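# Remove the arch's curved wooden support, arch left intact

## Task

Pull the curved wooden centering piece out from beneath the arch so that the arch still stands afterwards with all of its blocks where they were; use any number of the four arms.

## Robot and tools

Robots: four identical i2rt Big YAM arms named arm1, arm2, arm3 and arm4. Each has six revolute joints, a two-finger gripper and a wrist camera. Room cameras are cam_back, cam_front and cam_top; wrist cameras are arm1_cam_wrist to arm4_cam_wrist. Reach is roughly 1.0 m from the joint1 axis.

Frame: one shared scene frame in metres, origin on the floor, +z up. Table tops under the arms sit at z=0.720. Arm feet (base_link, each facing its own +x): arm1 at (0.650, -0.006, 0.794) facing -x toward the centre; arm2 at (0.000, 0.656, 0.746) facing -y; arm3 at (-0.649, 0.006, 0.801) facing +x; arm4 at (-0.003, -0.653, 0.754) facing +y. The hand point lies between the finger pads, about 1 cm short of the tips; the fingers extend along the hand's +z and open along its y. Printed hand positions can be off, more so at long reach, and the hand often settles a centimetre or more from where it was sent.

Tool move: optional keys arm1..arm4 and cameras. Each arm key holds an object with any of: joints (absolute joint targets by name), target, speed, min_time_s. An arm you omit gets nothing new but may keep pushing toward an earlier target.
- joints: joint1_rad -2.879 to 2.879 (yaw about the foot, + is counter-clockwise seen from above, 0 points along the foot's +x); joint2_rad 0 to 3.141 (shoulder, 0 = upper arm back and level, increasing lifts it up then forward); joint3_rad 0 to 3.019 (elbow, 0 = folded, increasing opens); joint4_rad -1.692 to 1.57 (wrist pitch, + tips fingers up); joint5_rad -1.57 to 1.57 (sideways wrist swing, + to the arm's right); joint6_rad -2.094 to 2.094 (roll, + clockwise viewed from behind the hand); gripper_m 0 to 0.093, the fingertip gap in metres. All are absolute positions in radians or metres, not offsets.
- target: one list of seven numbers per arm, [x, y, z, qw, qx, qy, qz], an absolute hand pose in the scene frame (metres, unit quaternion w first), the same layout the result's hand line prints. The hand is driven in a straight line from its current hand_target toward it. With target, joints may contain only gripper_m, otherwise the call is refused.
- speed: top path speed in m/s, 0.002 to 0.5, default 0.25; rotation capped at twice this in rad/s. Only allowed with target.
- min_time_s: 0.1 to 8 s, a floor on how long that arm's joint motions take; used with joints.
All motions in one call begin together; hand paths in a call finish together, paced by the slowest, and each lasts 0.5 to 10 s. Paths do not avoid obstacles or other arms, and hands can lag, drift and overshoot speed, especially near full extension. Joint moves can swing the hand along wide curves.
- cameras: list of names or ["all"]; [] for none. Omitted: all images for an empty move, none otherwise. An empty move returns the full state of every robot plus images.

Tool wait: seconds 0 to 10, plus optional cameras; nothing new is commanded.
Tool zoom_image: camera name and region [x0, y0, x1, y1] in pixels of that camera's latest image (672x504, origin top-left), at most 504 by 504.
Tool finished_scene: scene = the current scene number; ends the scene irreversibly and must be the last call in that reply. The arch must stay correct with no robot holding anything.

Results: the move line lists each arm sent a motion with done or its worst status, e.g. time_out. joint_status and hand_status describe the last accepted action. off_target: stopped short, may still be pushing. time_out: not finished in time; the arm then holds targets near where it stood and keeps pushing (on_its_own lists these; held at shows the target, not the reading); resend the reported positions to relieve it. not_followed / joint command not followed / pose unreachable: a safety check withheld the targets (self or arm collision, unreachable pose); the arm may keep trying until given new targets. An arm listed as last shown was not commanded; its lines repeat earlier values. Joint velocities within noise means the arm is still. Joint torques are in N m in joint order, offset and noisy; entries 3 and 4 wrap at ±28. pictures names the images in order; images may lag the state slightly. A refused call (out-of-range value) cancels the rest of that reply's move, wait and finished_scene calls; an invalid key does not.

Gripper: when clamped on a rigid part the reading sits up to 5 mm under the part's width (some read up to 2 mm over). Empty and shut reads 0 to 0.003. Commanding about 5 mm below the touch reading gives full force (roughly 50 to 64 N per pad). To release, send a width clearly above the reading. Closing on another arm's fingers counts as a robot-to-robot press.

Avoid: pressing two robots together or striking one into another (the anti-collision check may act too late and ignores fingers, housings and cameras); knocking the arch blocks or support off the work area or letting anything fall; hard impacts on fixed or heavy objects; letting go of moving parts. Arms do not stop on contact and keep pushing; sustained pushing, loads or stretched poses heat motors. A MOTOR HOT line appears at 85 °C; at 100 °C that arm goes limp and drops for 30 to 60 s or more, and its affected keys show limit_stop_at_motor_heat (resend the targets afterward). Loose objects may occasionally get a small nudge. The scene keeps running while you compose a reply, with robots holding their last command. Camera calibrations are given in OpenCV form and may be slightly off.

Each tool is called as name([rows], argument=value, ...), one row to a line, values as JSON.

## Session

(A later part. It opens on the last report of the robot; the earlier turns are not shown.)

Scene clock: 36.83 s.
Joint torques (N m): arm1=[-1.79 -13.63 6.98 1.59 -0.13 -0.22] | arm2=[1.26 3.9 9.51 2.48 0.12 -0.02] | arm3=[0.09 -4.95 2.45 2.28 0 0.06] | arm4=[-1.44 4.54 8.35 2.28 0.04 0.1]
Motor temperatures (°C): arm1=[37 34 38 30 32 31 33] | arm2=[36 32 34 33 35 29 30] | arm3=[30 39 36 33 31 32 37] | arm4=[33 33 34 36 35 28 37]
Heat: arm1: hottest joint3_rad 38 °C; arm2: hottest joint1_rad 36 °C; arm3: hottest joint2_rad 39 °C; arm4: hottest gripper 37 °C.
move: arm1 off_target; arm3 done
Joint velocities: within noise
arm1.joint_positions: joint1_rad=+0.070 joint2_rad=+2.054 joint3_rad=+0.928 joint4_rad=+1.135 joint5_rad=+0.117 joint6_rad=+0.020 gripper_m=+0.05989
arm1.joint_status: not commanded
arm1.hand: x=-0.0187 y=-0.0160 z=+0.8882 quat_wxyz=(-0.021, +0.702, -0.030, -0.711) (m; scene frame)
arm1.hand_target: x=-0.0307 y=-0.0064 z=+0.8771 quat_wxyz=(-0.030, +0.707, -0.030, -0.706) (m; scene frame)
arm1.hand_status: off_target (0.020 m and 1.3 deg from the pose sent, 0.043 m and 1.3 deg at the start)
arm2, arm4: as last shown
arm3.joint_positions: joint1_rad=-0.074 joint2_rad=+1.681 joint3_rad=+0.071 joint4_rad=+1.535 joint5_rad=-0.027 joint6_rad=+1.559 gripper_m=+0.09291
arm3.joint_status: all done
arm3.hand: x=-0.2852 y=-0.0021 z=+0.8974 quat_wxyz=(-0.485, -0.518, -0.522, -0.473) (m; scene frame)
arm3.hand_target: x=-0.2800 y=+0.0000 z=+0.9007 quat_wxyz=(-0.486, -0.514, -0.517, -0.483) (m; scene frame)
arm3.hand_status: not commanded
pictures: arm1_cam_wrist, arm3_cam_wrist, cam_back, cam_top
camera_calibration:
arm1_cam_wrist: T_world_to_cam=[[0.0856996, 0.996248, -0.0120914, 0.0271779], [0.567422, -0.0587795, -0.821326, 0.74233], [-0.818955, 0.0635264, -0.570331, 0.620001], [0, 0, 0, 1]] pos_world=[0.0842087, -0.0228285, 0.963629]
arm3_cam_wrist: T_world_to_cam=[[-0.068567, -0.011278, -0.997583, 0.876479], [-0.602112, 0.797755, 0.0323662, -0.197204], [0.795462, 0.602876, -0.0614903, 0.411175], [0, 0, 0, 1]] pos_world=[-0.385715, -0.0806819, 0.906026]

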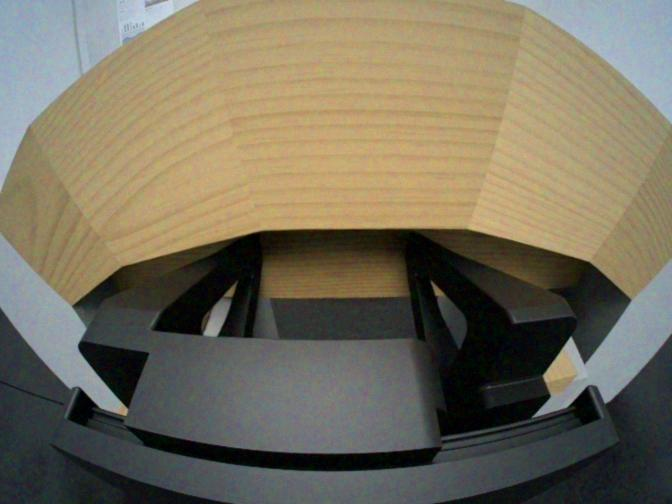

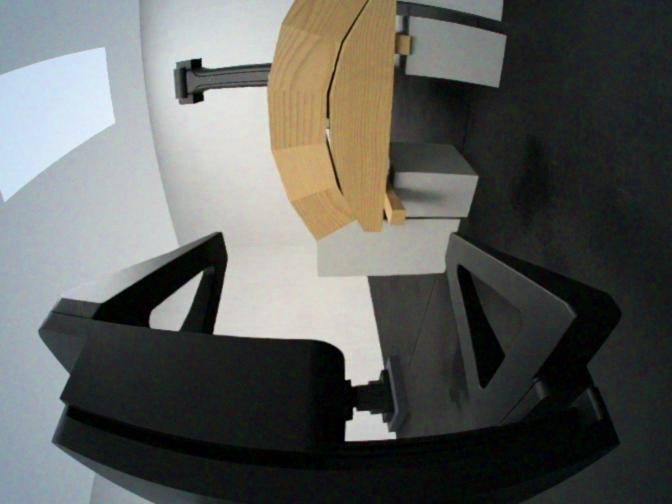

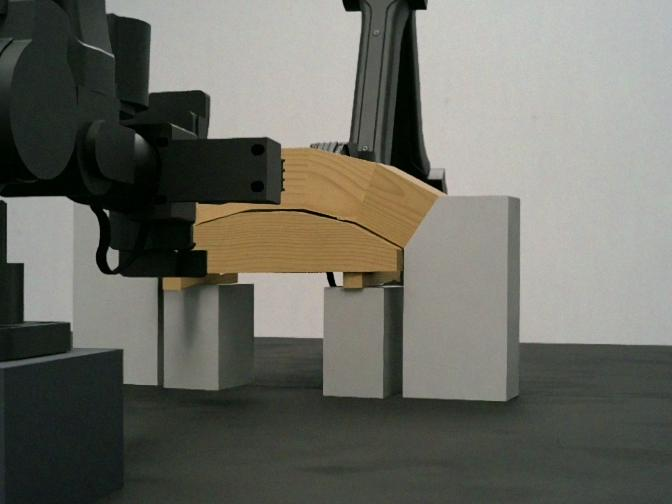

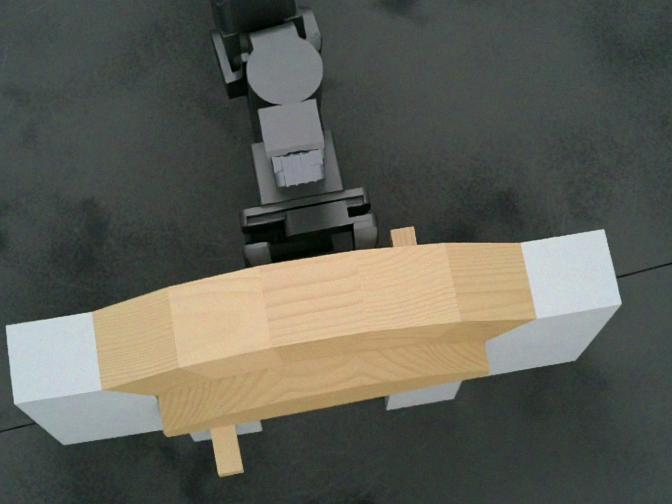

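move(arm3={"target":[-0.13,0.004,0.872,0.52,0.52,0.479,0.479],"speed":0.15,"joints":{"gripper_m":0.093}}, cameras=["arm3_cam_wrist","cam_top","cam_back","cam_front"])

Scene clock: 39.47 s.
Joint torques (N m): arm1=[-1.73 -13.68 7.01 1.63 -0.11 -0.22] | arm2=[1.26 3.96 9.47 2.45 0.11 -0.02] | arm3=[0.56 -10.05 4.42 0.96 0.27 0.11] | arm4=[-0.79 4.42 8.25 2.33 0.08 0.08]
Motor temperatures (°C): arm1=[37 34 38 30 32 31 33] | arm2=[36 32 34 33 35 29 30] | arm3=[30 39 36 33 31 32 37] | arm4=[33 33 34 36 35 28 37]
Heat: arm1: hottest joint3_rad 38 °C; arm2: hottest joint1_rad 36 °C; arm3: hottest joint2_rad 39 °C; arm4: hottest gripper 37 °C.
move: arm3 off_target
Joint velocities: within noise
arm1, arm2, arm4: as last shown
arm3.joint_positions: joint1_rad=-0.012 joint2_rad=+1.948 joint3_rad=+0.482 joint4_rad=+1.484 joint5_rad=+0.115 joint6_rad=+1.567 gripper_m=+0.09291
arm3.joint_status: all done
arm3.hand: x=-0.1369 y=-0.0005 z=+0.8791 quat_wxyz=(-0.527, -0.516, -0.477, -0.478) (m; scene frame)
arm3.hand_target: x=-0.1303 y=+0.0041 z=+0.8720 quat_wxyz=(-0.520, -0.520, -0.479, -0.479) (m; scene frame)
arm3.hand_status: off_target (0.011 m and 0.9 deg from the pose sent, 0.157 m and 6.4 deg at the start)
pictures: arm3_cam_wrist, cam_back, cam_front, cam_top
camera_calibration:
arm3_cam_wrist: T_world_to_cam=[[0.0243972, -0.00698017, -0.999678, 0.883101], [-0.537179, 0.843255, -0.0189978, -0.054444], [0.843116, 0.537469, 0.0168235, 0.228633], [0, 0, 0, 1]] pos_world=[-0.243555, -0.0708086, 0.877936]

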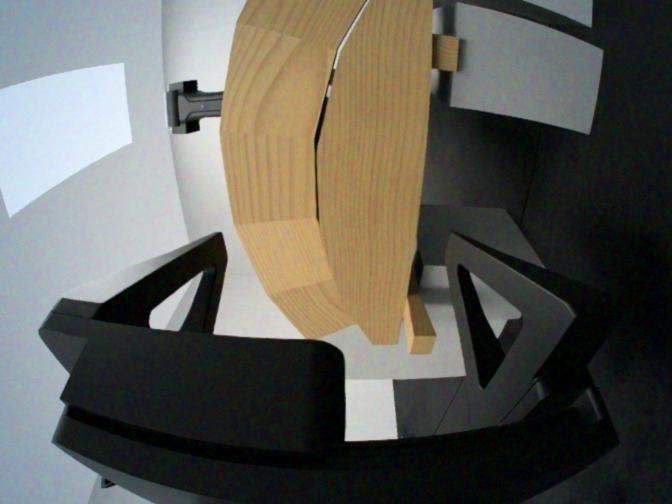

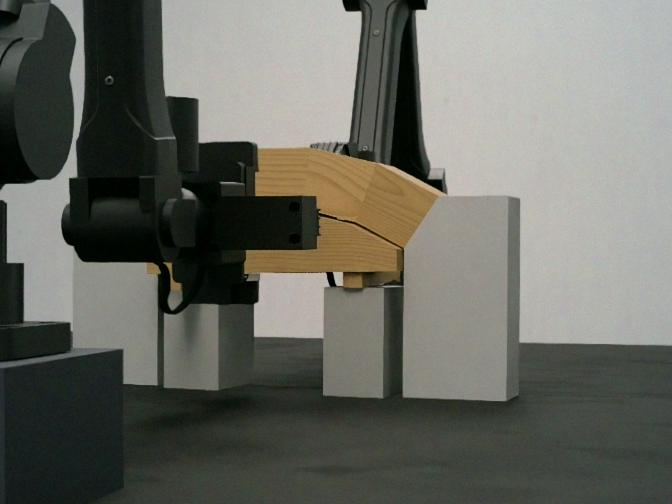

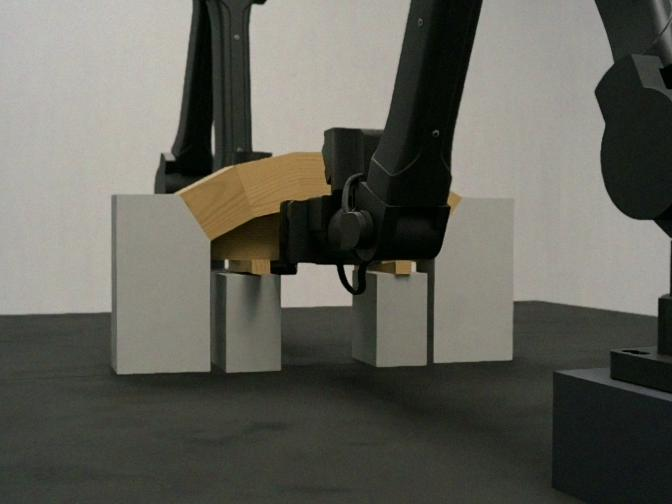

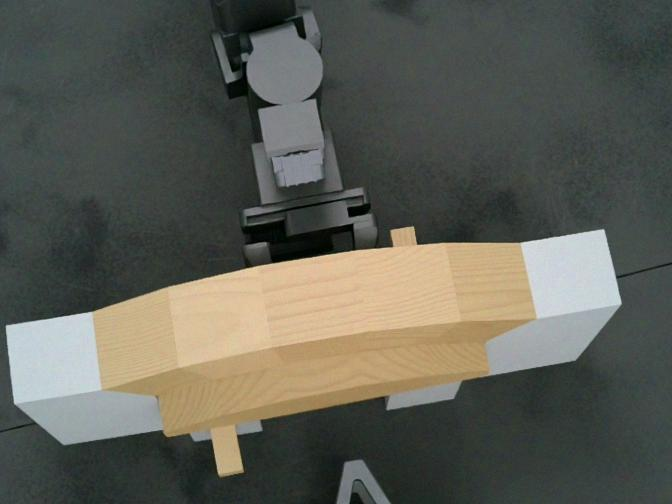

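move(arm3={"target":[-0.11,0.018,0.851,0.52,0.52,0.479,0.479],"speed":0.1,"joints":{"gripper_m":0.093}}, cameras=["arm3_cam_wrist","cam_top","cam_back"])

Scene clock: 42.03 s.
Joint torques (N m): arm1=[-1.67 -13.74 7.02 1.58 -0.11 -0.22] | arm2=[1.38 3.84 9.58 2.45 0.1 -0.02] | arm3=[0.38 -11.34 4.22 1.7 0.27 0.1] | arm4=[-1.2 4.89 8.36 2.3 0.06 0.08]
Motor temperatures (°C): arm1=[37 34 38 30 31 31 33] | arm2=[36 32 35 33 35 29 30] | arm3=[30 39 36 33 31 32 36] | arm4=[33 33 34 36 35 28 37]
Heat: arm1: hottest joint3_rad 38 °C; arm2: hottest joint1_rad 36 °C; arm3: hottest joint2_rad 39 °C; arm4: hottest gripper 37 °C.
move: arm3 done
Joint velocities: within noise
arm1: as last shown
arm2.joint_positions: joint1_rad=-0.491 joint2_rad=+0.571 joint3_rad=+1.396 joint4_rad=-1.145 joint5_rad=+0.158 joint6_rad=+0.378 gripper_m=+0.09396
arm2.joint_status: not commanded
arm2.hand: x=-0.1424 y=+0.4717 z=+1.3418 quat_wxyz=(-0.330, -0.780, -0.216, +0.486) (m; scene frame)
arm2.hand_target: x=-0.1404 y=+0.4751 z=+1.3501 quat_wxyz=(-0.336, -0.774, -0.213, +0.492) (m; scene frame)
arm2.hand_status: not commanded
arm3.joint_positions: joint1_rad=+0.026 joint2_rad=+2.039 joint3_rad=+0.553 joint4_rad=+1.484 joint5_rad=+0.151 joint6_rad=+1.567 gripper_m=+0.09292
arm3.joint_status: all done
arm3.hand: x=-0.1162 y=+0.0139 z=+0.8539 quat_wxyz=(-0.522, -0.520, -0.483, -0.473) (m; scene frame)
arm3.hand_target: x=-0.1102 y=+0.0179 z=+0.8510 quat_wxyz=(-0.520, -0.520, -0.479, -0.479) (m; scene frame)
arm3.hand_status: done (0.008 m and 0.9 deg from the pose sent, 0.043 m and 0.9 deg at the start)
arm4.joint_positions: joint1_rad=-0.377 joint2_rad=+0.615 joint3_rad=+1.493 joint4_rad=-1.274 joint5_rad=+0.157 joint6_rad=-0.616 gripper_m=+0.09396
arm4.joint_status: not commanded
arm4.hand: x=+0.0978 y=-0.4603 z=+1.3602 quat_wxyz=(-0.554, +0.623, -0.545, -0.090) (m; scene frame)
arm4.hand_target: x=+0.0963 y=-0.4637 z=+1.3683 quat_wxyz=(-0.562, +0.618, -0.542, -0.093) (m; scene frame)
arm4.hand_status: not commanded
pictures: arm3_cam_wrist, cam_back, cam_top
camera_calibration:
arm3_cam_wrist: T_world_to_cam=[[0.00533985, -0.00746659, -0.999958, 0.855387], [-0.538646, 0.842483, -0.00916714, -0.0645508], [0.842515, 0.538672, 0.000476883, 0.217721], [0, 0, 0, 1]] pos_world=[-0.222771, -0.0565105, 0.854656]

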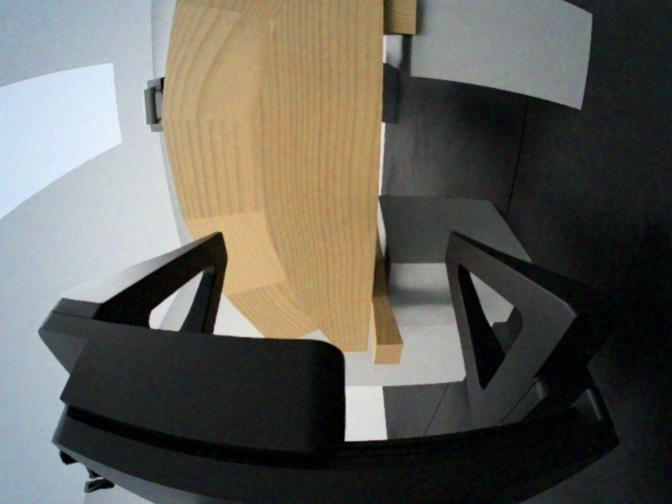

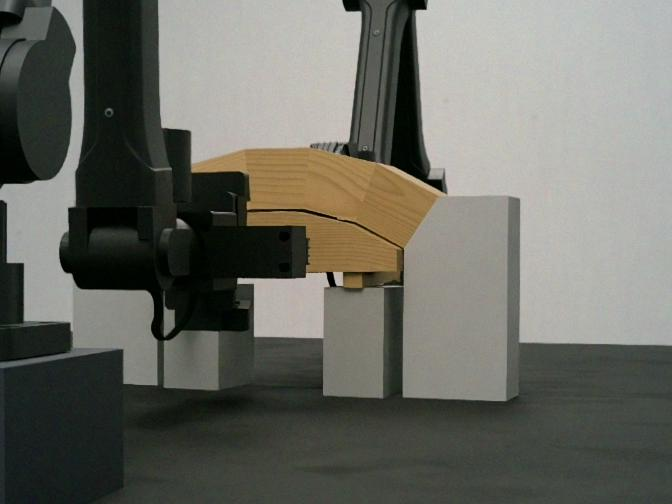

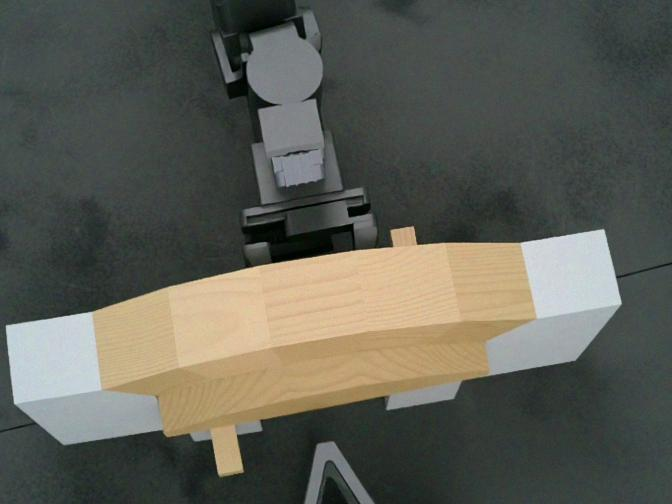

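move(arm3={"target":[-0.075,0.017,0.854,0.52,0.52,0.479,0.479],"speed":0.06,"joints":{"gripper_m":0.093}}, cameras=["arm3_cam_wrist","cam_top","cam_back"])

Scene clock: 43.50 s.
Joint torques (N m): arm1=[-1.79 -13.63 6.98 1.62 -0.11 -0.21] | arm2=[1.03 3.84 9.46 2.43 0.11 0] | arm3=[-0.44 -12.1 5.33 0.95 -0.03 0.1] | arm4=[-0.73 4.25 8.32 2.37 0.05 0.09]
Motor temperatures (°C): arm1=[37 34 38 30 31 31 33] | arm2=[36 32 35 33 35 29 30] | arm3=[30 39 36 33 31 32 36] | arm4=[33 33 35 36 35 28 37]
Heat: arm1: hottest joint3_rad 38 °C; arm2: hottest joint1_rad 36 °C; arm3: hottest joint2_rad 39 °C; arm4: hottest gripper 37 °C.
move: arm3 off_target
Joint velocities: within noise
arm1, arm2, arm4: as last shown
arm3.joint_positions: joint1_rad=+0.026 joint2_rad=+2.041 joint3_rad=+0.643 joint4_rad=+1.415 joint5_rad=+0.149 joint6_rad=+1.567 gripper_m=+0.09292
arm3.joint_status: all done
arm3.hand: x=-0.0824 y=+0.0165 z=+0.8616 quat_wxyz=(-0.525, -0.516, -0.479, -0.478) (m; scene frame)
arm3.hand_target: x=-0.0753 y=+0.0169 z=+0.8541 quat_wxyz=(-0.520, -0.520, -0.479, -0.479) (m; scene frame)
arm3.hand_status: off_target (0.011 m and 0.8 deg from the pose sent, 0.041 m and 0.8 deg at the start)
pictures: arm3_cam_wrist, cam_back, cam_top
camera_calibration:
arm3_cam_wrist: T_world_to_cam=[[0.0228951, -0.00629453, -0.999718, 0.864175], [-0.540391, 0.841228, -0.0176724, -0.0412402], [0.841103, 0.540643, 0.0158585, 0.174503], [0, 0, 0, 1]] pos_world=[-0.188846, -0.0542116, 0.860436]

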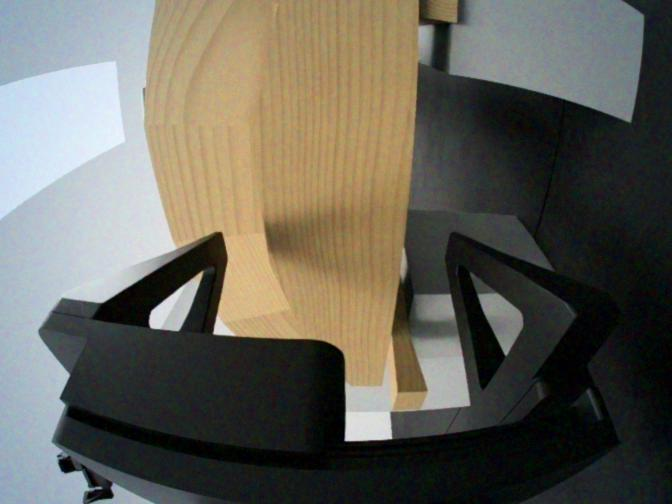

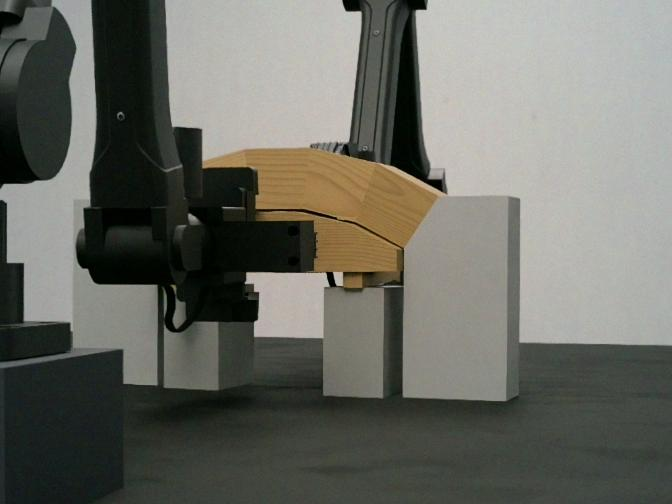

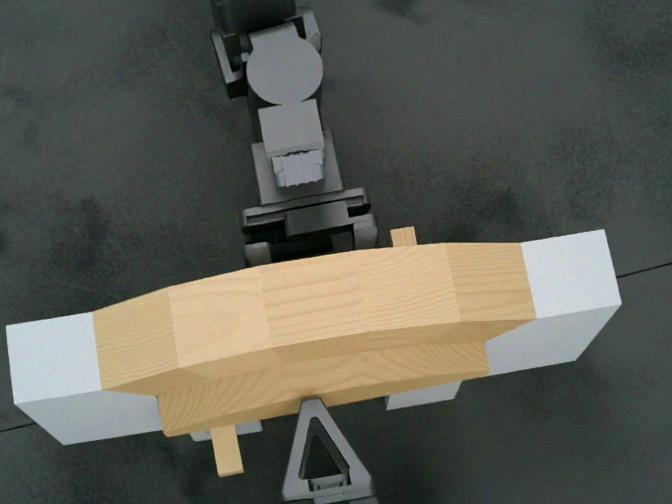

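move(arm3={"target":[-0.054,0.009,0.853,0.52,0.52,0.479,0.479],"speed":0.05,"joints":{"gripper_m":0.093}}, cameras=["arm3_cam_wrist","cam_top"])

Scene clock: 47.97 s.
Joint torques (N m): arm1=[-1.79 -13.68 6.98 1.59 -0.11 -0.23] | arm2=[1.03 3.9 9.54 2.5 0.11 -0.01] | arm3=[-0.79 -12.69 6 0.98 0.02 0.11] | arm4=[-1.44 4.6 8.24 2.17 0.03 0.09]
Motor temperatures (°C): arm1=[37 34 39 30 31 31 33] | arm2=[36 32 35 33 35 29 30] | arm3=[30 39 37 33 31 32 36] | arm4=[33 33 35 36 35 28 37]
Heat: arm1: hottest joint3_rad 39 °C; arm2: hottest joint1_rad 36 °C; arm3: hottest joint2_rad 39 °C; arm4: hottest gripper 37 °C.
move: arm3 off_target
Joint velocities: within noise
arm1, arm2, arm4: as last shown
arm3.joint_positions: joint1_rad=+0.012 joint2_rad=+2.057 joint3_rad=+0.698 joint4_rad=+1.374 joint5_rad=+0.127 joint6_rad=+1.567 gripper_m=+0.09292
arm3.joint_status: all done
arm3.hand: x=-0.0625 y=+0.0136 z=+0.8602 quat_wxyz=(-0.523, -0.514, -0.481, -0.480) (m; scene frame)
arm3.hand_target: x=-0.0545 y=+0.0091 z=+0.8531 quat_wxyz=(-0.520, -0.520, -0.479, -0.479) (m; scene frame)
arm3.hand_status: off_target (0.012 m and 0.8 deg from the pose sent, 0.031 m and 0.8 deg at the start)
pictures: arm3_cam_wrist, cam_top
camera_calibration:
arm3_cam_wrist: T_world_to_cam=[[0.0209778, -0.00613552, -0.999761, 0.862207], [-0.547809, 0.836438, -0.0166278, -0.0293912], [0.83634, 0.548027, 0.0141856, 0.160382], [0, 0, 0, 1]] pos_world=[-0.168322, -0.0580198, 0.859238]

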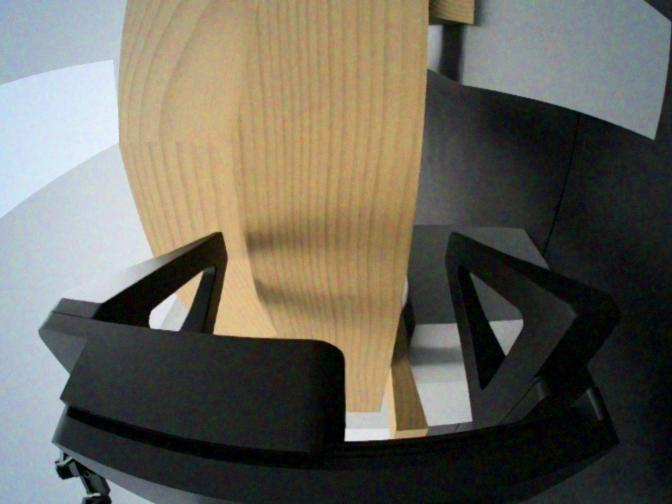

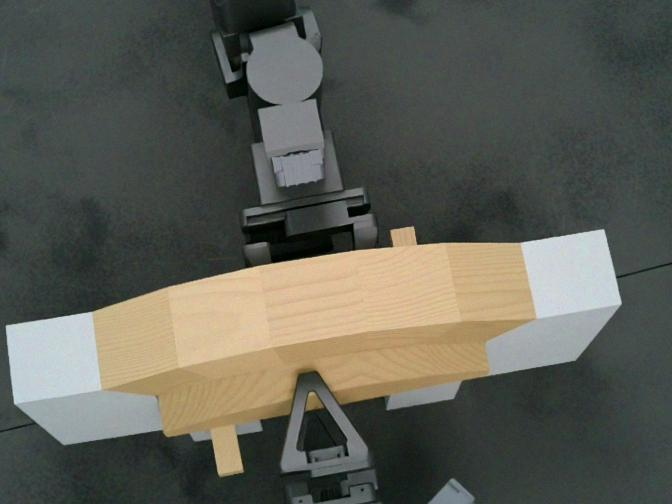

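move(arm3={"joints":{"gripper_m":0.064}}, cameras=["arm3_cam_wrist"])

move(arm3={"joints":{"gripper_m":0.057}}, cameras=["arm3_cam_wrist","cam_back","cam_top"])

Scene clock: 49.07 s.
Joint torques (N m): arm1=[-1.73 -13.74 6.97 1.61 -0.11 -0.21] | arm2=[1.2 3.78 9.52 2.48 0.09 0] | arm3=[-1.03 -12.51 5.96 0.95 -0.01 0.1] | arm4=[-0.91 4.48 8.28 2.29 0.07 0.08]
Motor temperatures (°C): arm1=[37 34 39 30 31 31 33] | arm2=[36 32 35 33 35 29 30] | arm3=[30 39 37 33 31 32 36] | arm4=[33 33 35 36 35 28 37]
Heat: arm1: hottest joint3_rad 39 °C; arm2: hottest joint1_rad 36 °C; arm3: hottest joint2_rad 39 °C; arm4: hottest gripper 37 °C.
move: arm3 done
Joint velocities: within noise
arm1, arm2, arm4: as last shown
arm3.joint_positions: joint1_rad=+0.012 joint2_rad=+2.057 joint3_rad=+0.698 joint4_rad=+1.373 joint5_rad=+0.127 joint6_rad=+1.567 gripper_m=+0.06417
arm3.joint_status: all done
arm3.hand: x=-0.0625 y=+0.0136 z=+0.8601 quat_wxyz=(-0.523, -0.514, -0.481, -0.480) (m; scene frame)
arm3.hand_target: x=-0.0545 y=+0.0091 z=+0.8531 quat_wxyz=(-0.520, -0.520, -0.479, -0.479) (m; scene frame)
arm3.hand_status: not commanded
pictures: arm3_cam_wrist
camera_calibration:
arm3_cam_wrist: T_world_to_cam=[[0.0206176, -0.0061232, -0.999769, 0.862054], [-0.547816, 0.836438, -0.0164201, -0.0295726], [0.836345, 0.548027, 0.0138909, 0.160638], [0, 0, 0, 1]] pos_world=[-0.168323, -0.0580198, 0.859138]

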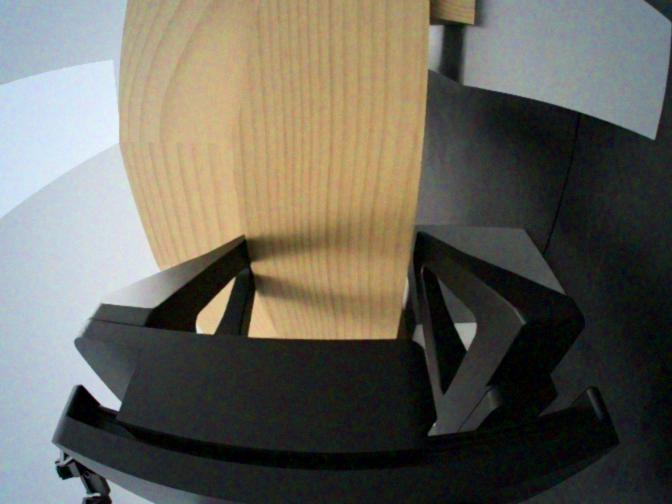

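Scene clock: 49.57 s.
Joint torques (N m): arm1=[-1.73 -13.74 6.95 1.61 -0.11 -0.22] | arm2=[1.32 3.6 9.5 2.48 0.11 -0.02] | arm3=[-1.08 -12.63 5.82 0.77 -0.01 0.11] | arm4=[-1.08 4.48 8.36 2.33 0.05 0.1]
Motor temperatures (°C): arm1=[37 34 39 30 31 31 33] | arm2=[36 32 35 33 35 29 30] | arm3=[30 39 37 33 31 32 36] | arm4=[33 33 35 36 35 28 37]
Heat: arm1: hottest joint3_rad 39 °C; arm2: hottest joint1_rad 36 °C; arm3: hottest joint2_rad 39 °C; arm4: hottest gripper 37 °C.
move: arm3 done
Joint velocities: within noise
arm1, arm2, arm4: as last shown
arm1.joint_positions: joint1_rad=+0.070 joint2_rad=+2.054 joint3_rad=+0.928 joint4_rad=+1.135 joint5_rad=+0.116 joint6_rad=+0.020 gripper_m=+0.05989
arm1.hand: x=-0.0187 y=-0.0161 z=+0.8882 quat_wxyz=(-0.021, +0.702, -0.029, -0.711) (m; scene frame)
arm3.joint_positions: joint1_rad=+0.012 joint2_rad=+2.057 joint3_rad=+0.700 joint4_rad=+1.377 joint5_rad=+0.127 joint6_rad=+1.567 gripper_m=+0.05735
arm3.joint_status: all done
arm3.hand: x=-0.0618 y=+0.0137 z=+0.8617 quat_wxyz=(-0.524, -0.513, -0.480, -0.482) (m; scene frame)
arm3.hand_target: x=-0.0545 y=+0.0091 z=+0.8531 quat_wxyz=(-0.520, -0.520, -0.479, -0.479) (m; scene frame)
arm3.hand_status: not commanded
pictures: arm3_cam_wrist, cam_back, cam_top
camera_calibration:
arm3_cam_wrist: T_world_to_cam=[[0.0267342, -0.00575107, -0.999626, 0.863957], [-0.547691, 0.836454, -0.0194599, -0.0266169], [0.836253, 0.548007, 0.0192121, 0.155385], [0, 0, 0, 1]] pos_world=[-0.167616, -0.0579194, 0.860131]

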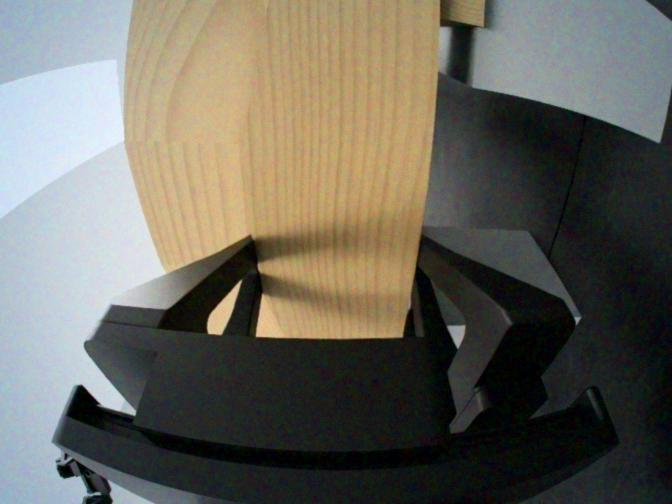

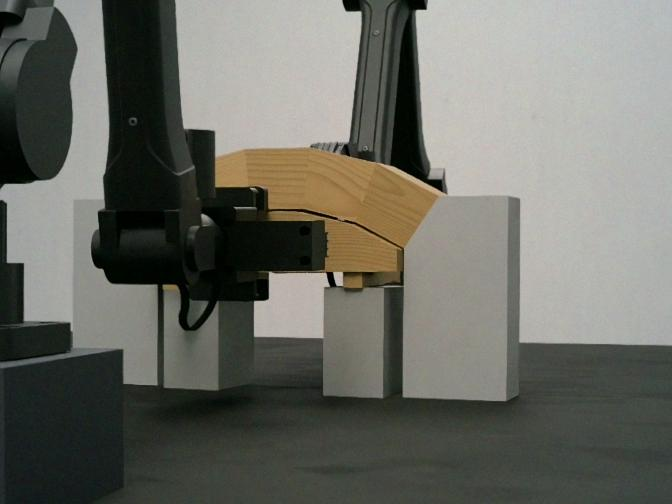

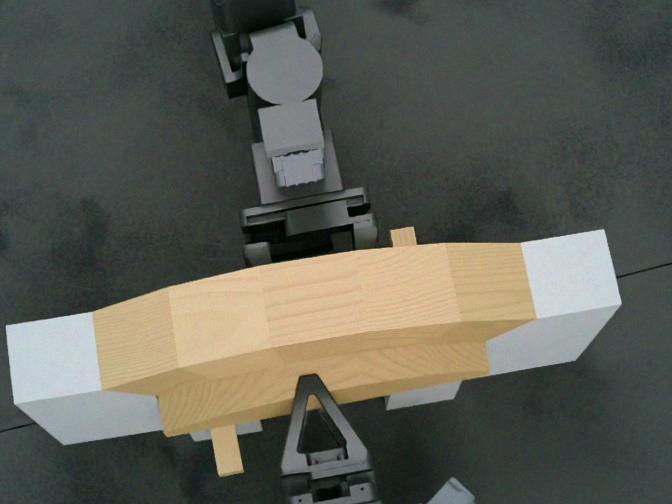

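move(arm3={"joints":{"gripper_m":0.052}}, cameras=[])

move(arm3={"joints":{"gripper_m":0.045}}, cameras=["arm3_cam_wrist","cam_back","cam_top"])

Scene clock: 50.13 s.
Joint torques (N m): arm1=[-1.73 -13.68 6.99 1.61 -0.11 -0.21] | arm2=[1.08 3.66 9.52 2.44 0.09 -0.01] | arm3=[-0.97 -12.63 5.82 0.79 -0.01 0.11] | arm4=[-1.26 4.48 8.34 2.36 0.03 0.11]
Motor temperatures (°C): arm1=[37 34 39 30 31 31 33] | arm2=[36 32 35 33 35 29 30] | arm3=[30 39 37 33 31 32 36] | arm4=[33 33 35 36 35 28 37]
Heat: arm1: hottest joint3_rad 39 °C; arm2: hottest joint1_rad 36 °C; arm3: hottest joint2_rad 39 °C; arm4: hottest gripper 37 °C.
move: arm3 off_target
Joint velocities: within noise
arm1, arm2, arm4: as last shown
arm3.joint_positions: joint1_rad=+0.012 joint2_rad=+2.057 joint3_rad=+0.700 joint4_rad=+1.377 joint5_rad=+0.127 joint6_rad=+1.567 gripper_m=+0.05715
arm3.joint_status: gripper_m off_target (ended at +0.05716, target +0.05200)
arm3.hand: x=-0.0618 y=+0.0137 z=+0.8617 quat_wxyz=(-0.524, -0.513, -0.480, -0.482) (m; scene frame)
arm3.hand_target: x=-0.0545 y=+0.0091 z=+0.8531 quat_wxyz=(-0.520, -0.520, -0.479, -0.479) (m; scene frame)
arm3.hand_status: not commanded
pictures: none
No camera images: "cameras" was empty.

Scene clock: 50.53 s.
Joint torques (N m): arm1=[-1.61 -13.74 6.98 1.62 -0.1 -0.21] | arm2=[1.2 3.72 9.5 2.47 0.1 -0.01] | arm3=[-0.97 -12.63 5.81 0.79 -0.01 0.1] | arm4=[-1.38 4.66 8.12 2.22 0.03 0.08]
Motor temperatures (°C): arm1=[37 34 39 30 31 31 33] | arm2=[36 32 35 33 35 29 30] | arm3=[30 39 37 33 31 32 36] | arm4=[33 33 35 36 35 28 37]
Heat: arm1: hottest joint3_rad 39 °C; arm2: hottest joint1_rad 36 °C; arm3: hottest joint2_rad 39 °C; arm4: hottest gripper 37 °C.
move: arm3 off_target
Joint velocities: within noise
arm1.joint_positions: joint1_rad=+0.070 joint2_rad=+2.054 joint3_rad=+0.928 joint4_rad=+1.135 joint5_rad=+0.116 joint6_rad=+0.020 gripper_m=+0.05989
arm1.joint_status: not commanded
arm1.hand: x=-0.0187 y=-0.0161 z=+0.8882 quat_wxyz=(-0.021, +0.702, -0.029, -0.711) (m; scene frame)
arm1.hand_target: x=-0.0307 y=-0.0064 z=+0.8771 quat_wxyz=(-0.030, +0.707, -0.030, -0.706) (m; scene frame)
arm1.hand_status: not commanded
arm2, arm4: as last shown
arm3.joint_positions: joint1_rad=+0.012 joint2_rad=+2.057 joint3_rad=+0.700 joint4_rad=+1.377 joint5_rad=+0.127 joint6_rad=+1.567 gripper_m=+0.05715
arm3.joint_status: gripper_m off_target (ended at +0.05715, target +0.04500)
arm3.hand: x=-0.0618 y=+0.0137 z=+0.8617 quat_wxyz=(-0.524, -0.513, -0.480, -0.482) (m; scene frame)
arm3.hand_target: x=-0.0545 y=+0.0091 z=+0.8531 quat_wxyz=(-0.520, -0.520, -0.479, -0.479) (m; scene frame)
arm3.hand_status: not commanded
pictures: arm3_cam_wrist, cam_back, cam_top
camera_calibration:
arm3_cam_wrist: T_world_to_cam=[[0.0267342, -0.00575107, -0.999626, 0.863957], [-0.547691, 0.836454, -0.0194599, -0.0266169], [0.836253, 0.548007, 0.0192121, 0.155385], [0, 0, 0, 1]] pos_world=[-0.167616, -0.0579194, 0.860131]

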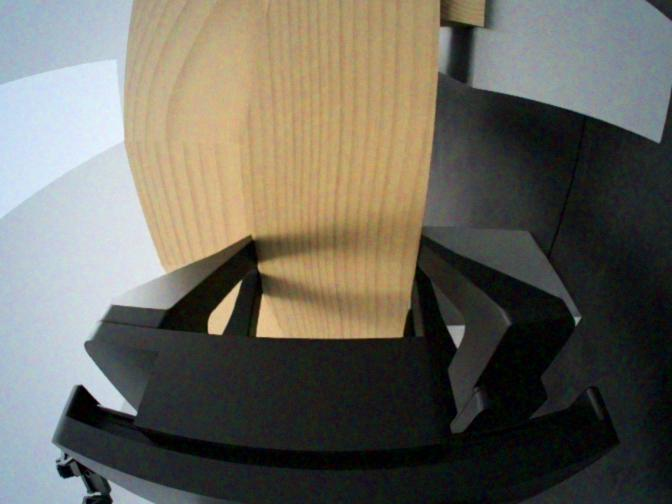

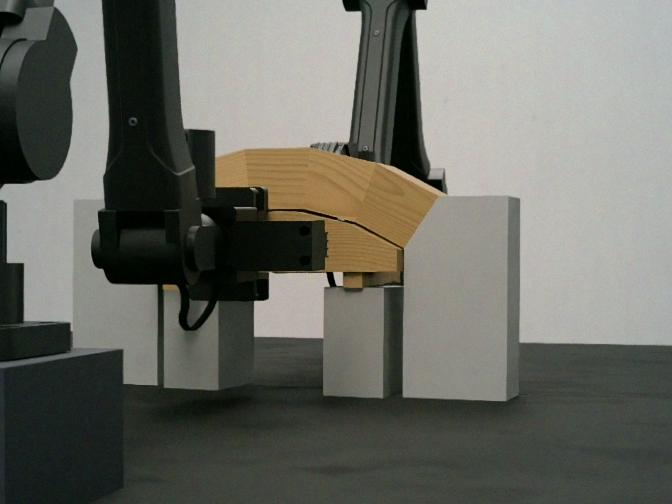

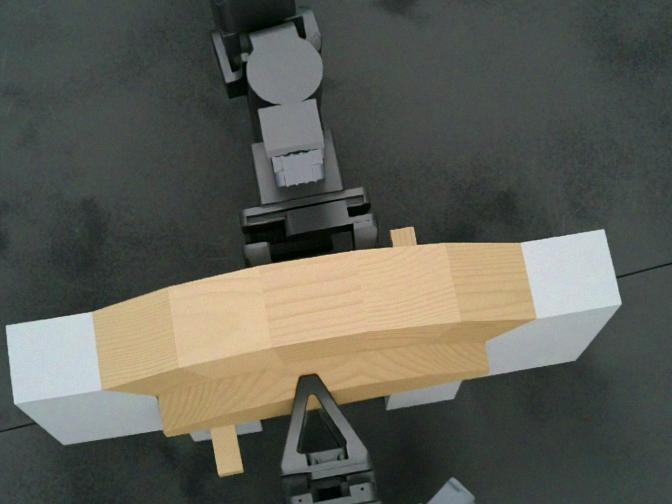

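move(arm3={"target":[-0.095,0.013,0.858,0.52,0.52,0.479,0.479],"speed":0.04}, cameras=["arm1_cam_wrist","arm3_cam_wrist","cam_back","cam_top"])

Scene clock: 52.43 s.
Joint torques (N m): arm1=[-1.61 -13.92 6.72 1.59 -0.1 -0.22] | arm2=[0.97 3.96 9.48 2.45 0.11 -0.03] | arm3=[0.09 -14.21 1.31 1.61 0.62 0.26] | arm4=[-1.14 4.48 8.16 2.25 0.03 0.05]
Motor temperatures (°C): arm1=[37 35 39 30 31 31 33] | arm2=[36 32 35 33 35 29 30] | arm3=[30 39 37 33 31 32 37] | arm4=[33 33 35 36 35 28 37]
Heat: arm1: hottest joint3_rad 39 °C; arm2: hottest joint1_rad 36 °C; arm3: hottest joint2_rad 39 °C; arm4: hottest gripper 37 °C.
move: arm3 done
Joint velocities: within noise
arm1.joint_positions: joint1_rad=+0.069 joint2_rad=+2.056 joint3_rad=+0.932 joint4_rad=+1.135 joint5_rad=+0.116 joint6_rad=+0.020 gripper_m=+0.05989
arm1.joint_status: not commanded
arm1.hand: x=-0.0198 y=-0.0159 z=+0.8883 quat_wxyz=(-0.021, +0.701, -0.030, -0.712) (m; scene frame)
arm1.hand_target: x=-0.0307 y=-0.0064 z=+0.8772 quat_wxyz=(-0.030, +0.707, -0.030, -0.706) (m; scene frame)
arm1.hand_status: not commanded
arm2, arm4: as last shown
arm3.joint_positions: joint1_rad=+0.014 joint2_rad=+2.044 joint3_rad=+0.629 joint4_rad=+1.432 joint5_rad=+0.127 joint6_rad=+1.552 gripper_m=+0.05715
arm3.joint_status: not commanded
arm3.hand: x=-0.0874 y=+0.0134 z=+0.8600 quat_wxyz=(-0.526, -0.510, -0.485, -0.477) (m; scene frame)
arm3.hand_target: x=-0.0949 y=+0.0130 z=+0.8581 quat_wxyz=(-0.520, -0.520, -0.479, -0.479) (m; scene frame)
arm3.hand_status: done (0.008 m and 1.5 deg from the pose sent, 0.033 m and 1.0 deg at the start)
pictures: arm1_cam_wrist, arm3_cam_wrist, cam_back, cam_top
camera_calibration:
arm1_cam_wrist: T_world_to_cam=[[0.0856817, 0.996248, -0.0122253, 0.0272943], [0.566188, -0.058784, -0.822177, 0.743822], [-0.819811, 0.0635237, -0.569101, 0.61806], [0, 0, 0, 1]] pos_world=[0.0832095, -0.0227285, 0.963625]
arm3_cam_wrist: T_world_to_cam=[[0.0222108, -0.0204083, -0.999545, 0.862684], [-0.548938, 0.835351, -0.0292537, -0.0320371], [0.835568, 0.549338, 0.00735092, 0.187142], [0, 0, 0, 1]] pos_world=[-0.193117, -0.058436, 0.859978]

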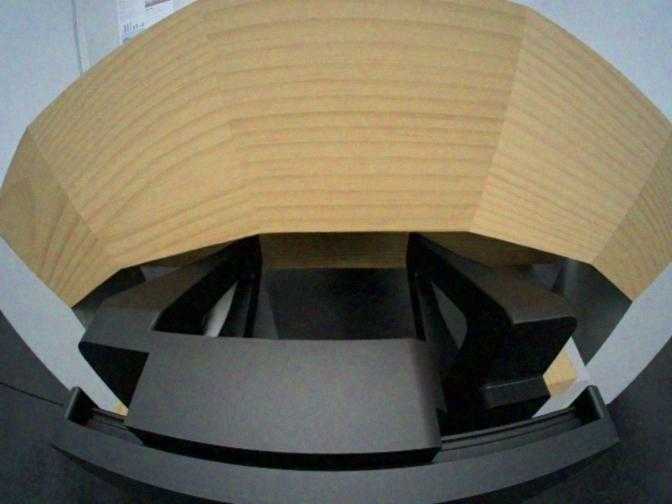

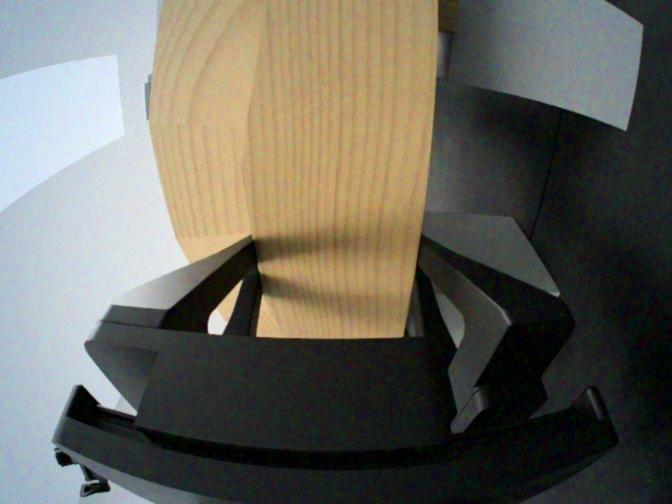

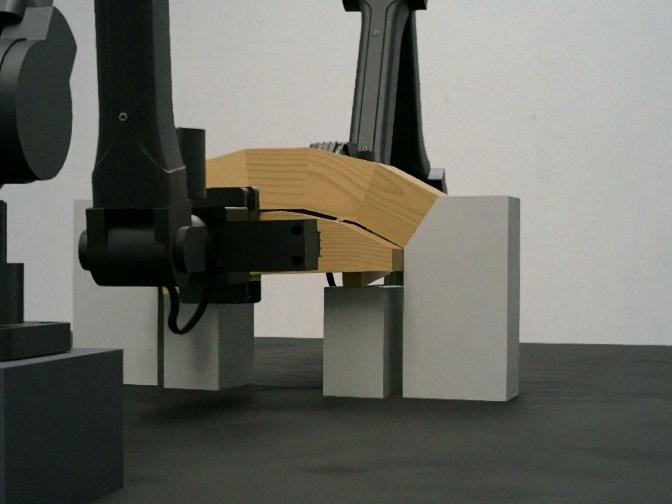

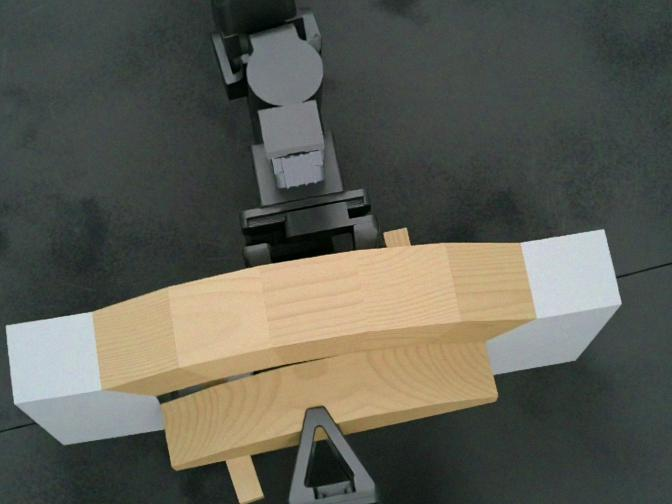

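move(arm3={"target":[-0.108,0.014,0.866,0.52,0.52,0.479,0.479],"speed":0.04}, cameras=["arm3_cam_wrist","cam_back","cam_top"])

Scene clock: 53.87 s.
Joint torques (N m): arm1=[-1.73 -13.98 6.78 1.61 -0.1 -0.22] | arm2=[1.26 3.96 9.5 2.41 0.1 -0.04] | arm3=[0.21 -14.21 1.76 1.74 0.49 0.26] | arm4=[-1.2 4.54 8.18 2.36 0.05 0.06]
Motor temperatures (°C): arm1=[37 35 39 30 31 31 33] | arm2=[36 32 35 33 35 29 30] | arm3=[30 40 37 33 31 32 37] | arm4=[33 33 35 36 35 28 37]
Heat: arm1: hottest joint3_rad 39 °C; arm2: hottest joint1_rad 36 °C; arm3: hottest joint2_rad 40 °C; arm4: hottest gripper 37 °C.
move: arm3 done
Joint velocities: within noise
arm1: as last shown
arm2.joint_positions: joint1_rad=-0.491 joint2_rad=+0.571 joint3_rad=+1.396 joint4_rad=-1.145 joint5_rad=+0.158 joint6_rad=+0.378 gripper_m=+0.09396
arm2.joint_status: not commanded
arm2.hand: x=-0.1424 y=+0.4717 z=+1.3418 quat_wxyz=(-0.330, -0.780, -0.216, +0.486) (m; scene frame)
arm2.hand_target: x=-0.1404 y=+0.4751 z=+1.3501 quat_wxyz=(-0.336, -0.774, -0.213, +0.492) (m; scene frame)
arm2.hand_status: not commanded
arm3.joint_positions: joint1_rad=+0.017 joint2_rad=+2.015 joint3_rad=+0.581 joint4_rad=+1.433 joint5_rad=+0.134 joint6_rad=+1.552 gripper_m=+0.05715
arm3.joint_status: not commanded
arm3.hand: x=-0.1036 y=+0.0125 z=+0.8611 quat_wxyz=(-0.523, -0.515, -0.489, -0.471) (m; scene frame)
arm3.hand_target: x=-0.1079 y=+0.0141 z=+0.8660 quat_wxyz=(-0.520, -0.520, -0.479, -0.479) (m; scene frame)
arm3.hand_status: done (0.007 m and 1.6 deg from the pose sent, 0.021 m and 1.5 deg at the start)
arm4.joint_positions: joint1_rad=-0.377 joint2_rad=+0.615 joint3_rad=+1.493 joint4_rad=-1.274 joint5_rad=+0.157 joint6_rad=-0.616 gripper_m=+0.09396
arm4.joint_status: not commanded
arm4.hand: x=+0.0978 y=-0.4603 z=+1.3602 quat_wxyz=(-0.554, +0.623, -0.545, -0.090) (m; scene frame)
arm4.hand_target: x=+0.0963 y=-0.4637 z=+1.3683 quat_wxyz=(-0.562, +0.618, -0.542, -0.093) (m; scene frame)
arm4.hand_status: not commanded
pictures: arm3_cam_wrist, cam_back, cam_top
camera_calibration:
arm3_cam_wrist: T_world_to_cam=[[0.00387437, -0.0213867, -0.999764, 0.862451], [-0.545147, 0.838101, -0.020041, -0.0478238], [0.838332, 0.545096, -0.00841177, 0.215115], [0, 0, 0, 1]] pos_world=[-0.20975, -0.0587322, 0.863098]

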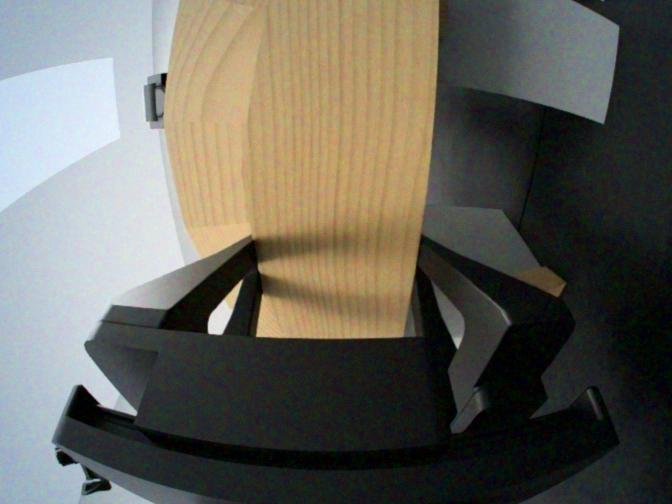

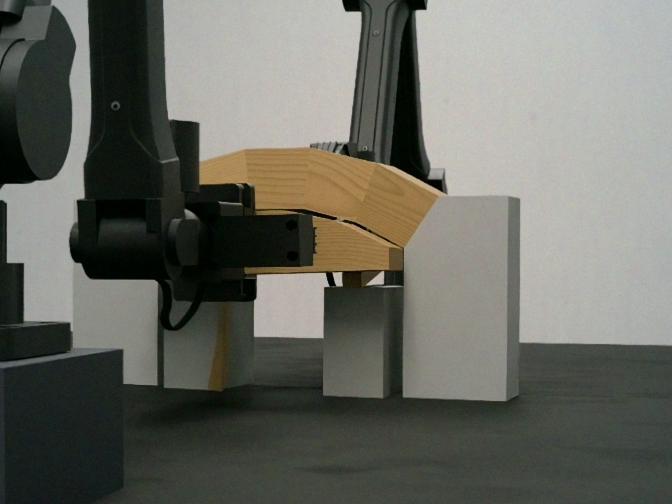

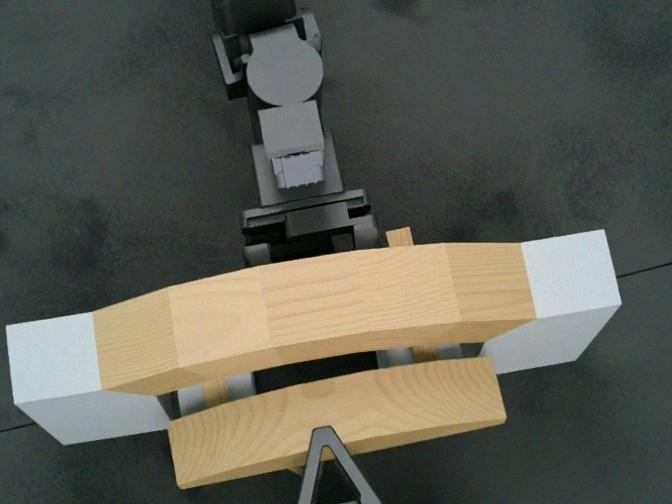

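move(arm3={"target":[-0.16,0.018,0.90,0.52,0.52,0.479,0.479],"speed":0.08}, cameras=["arm3_cam_wrist","cam_back","cam_top"])

Scene clock: 55.93 s.
Joint torques (N m): arm1=[-1.79 -13.98 6.76 1.62 -0.11 -0.21] | arm2=[1.26 3.78 9.48 2.44 0.1 -0.02] | arm3=[0.62 -14.51 3.1 1.81 0.29 0.06] | arm4=[-1.2 4.37 8.32 2.36 0.06 0.05]
Motor temperatures (°C): arm1=[37 35 39 30 31 31 33] | arm2=[36 32 35 33 35 29 30] | arm3=[30 40 36 33 31 32 37] | arm4=[33 33 35 36 35 28 37]
Heat: arm1: hottest joint3_rad 39 °C; arm2: hottest joint1_rad 36 °C; arm3: hottest joint2_rad 40 °C; arm4: hottest gripper 37 °C.
move: arm3 off_target
Joint velocities: within noise
arm1, arm2, arm4: as last shown
arm3.joint_positions: joint1_rad=+0.034 joint2_rad=+1.878 joint3_rad=+0.403 joint4_rad=+1.421 joint5_rad=+0.161 joint6_rad=+1.571 gripper_m=+0.05714
arm3.joint_status: not commanded
arm3.hand: x=-0.1648 y=+0.0129 z=+0.8746 quat_wxyz=(-0.510, -0.533, -0.496, -0.459) (m; scene frame)
arm3.hand_target: x=-0.1604 y=+0.0179 z=+0.8995 quat_wxyz=(-0.520, -0.520, -0.479, -0.479) (m; scene frame)
arm3.hand_status: off_target (0.026 m and 3.6 deg from the pose sent, 0.069 m and 1.6 deg at the start)
pictures: arm3_cam_wrist, cam_back, cam_top
camera_calibration:
arm3_cam_wrist: T_world_to_cam=[[-0.0471508, -0.00713564, -0.998862, 0.866798], [-0.536326, 0.843791, 0.0192891, -0.114214], [0.842693, 0.536625, -0.0436124, 0.297909], [0, 0, 0, 1]] pos_world=[-0.271432, -0.0573078, 0.881007]

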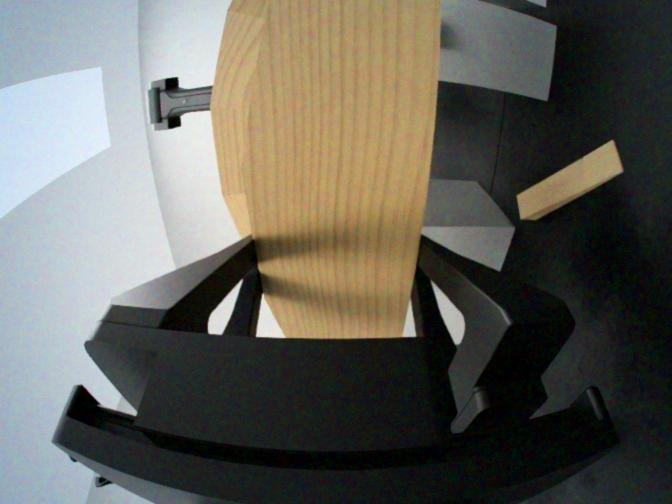

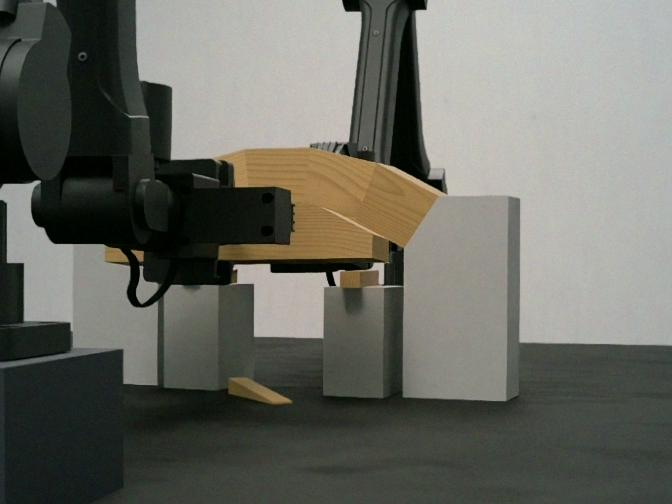

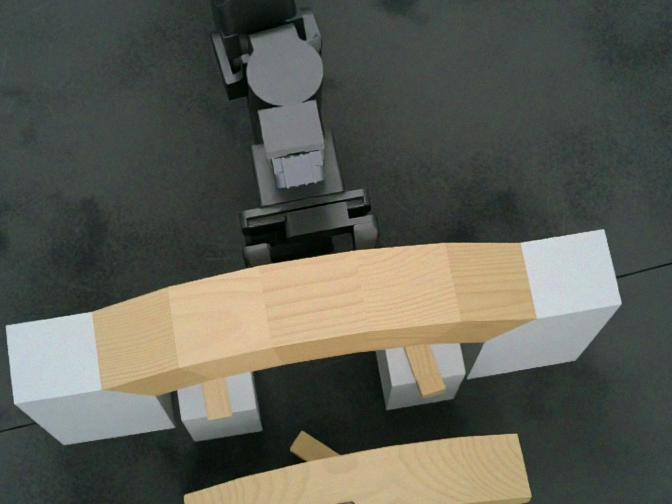

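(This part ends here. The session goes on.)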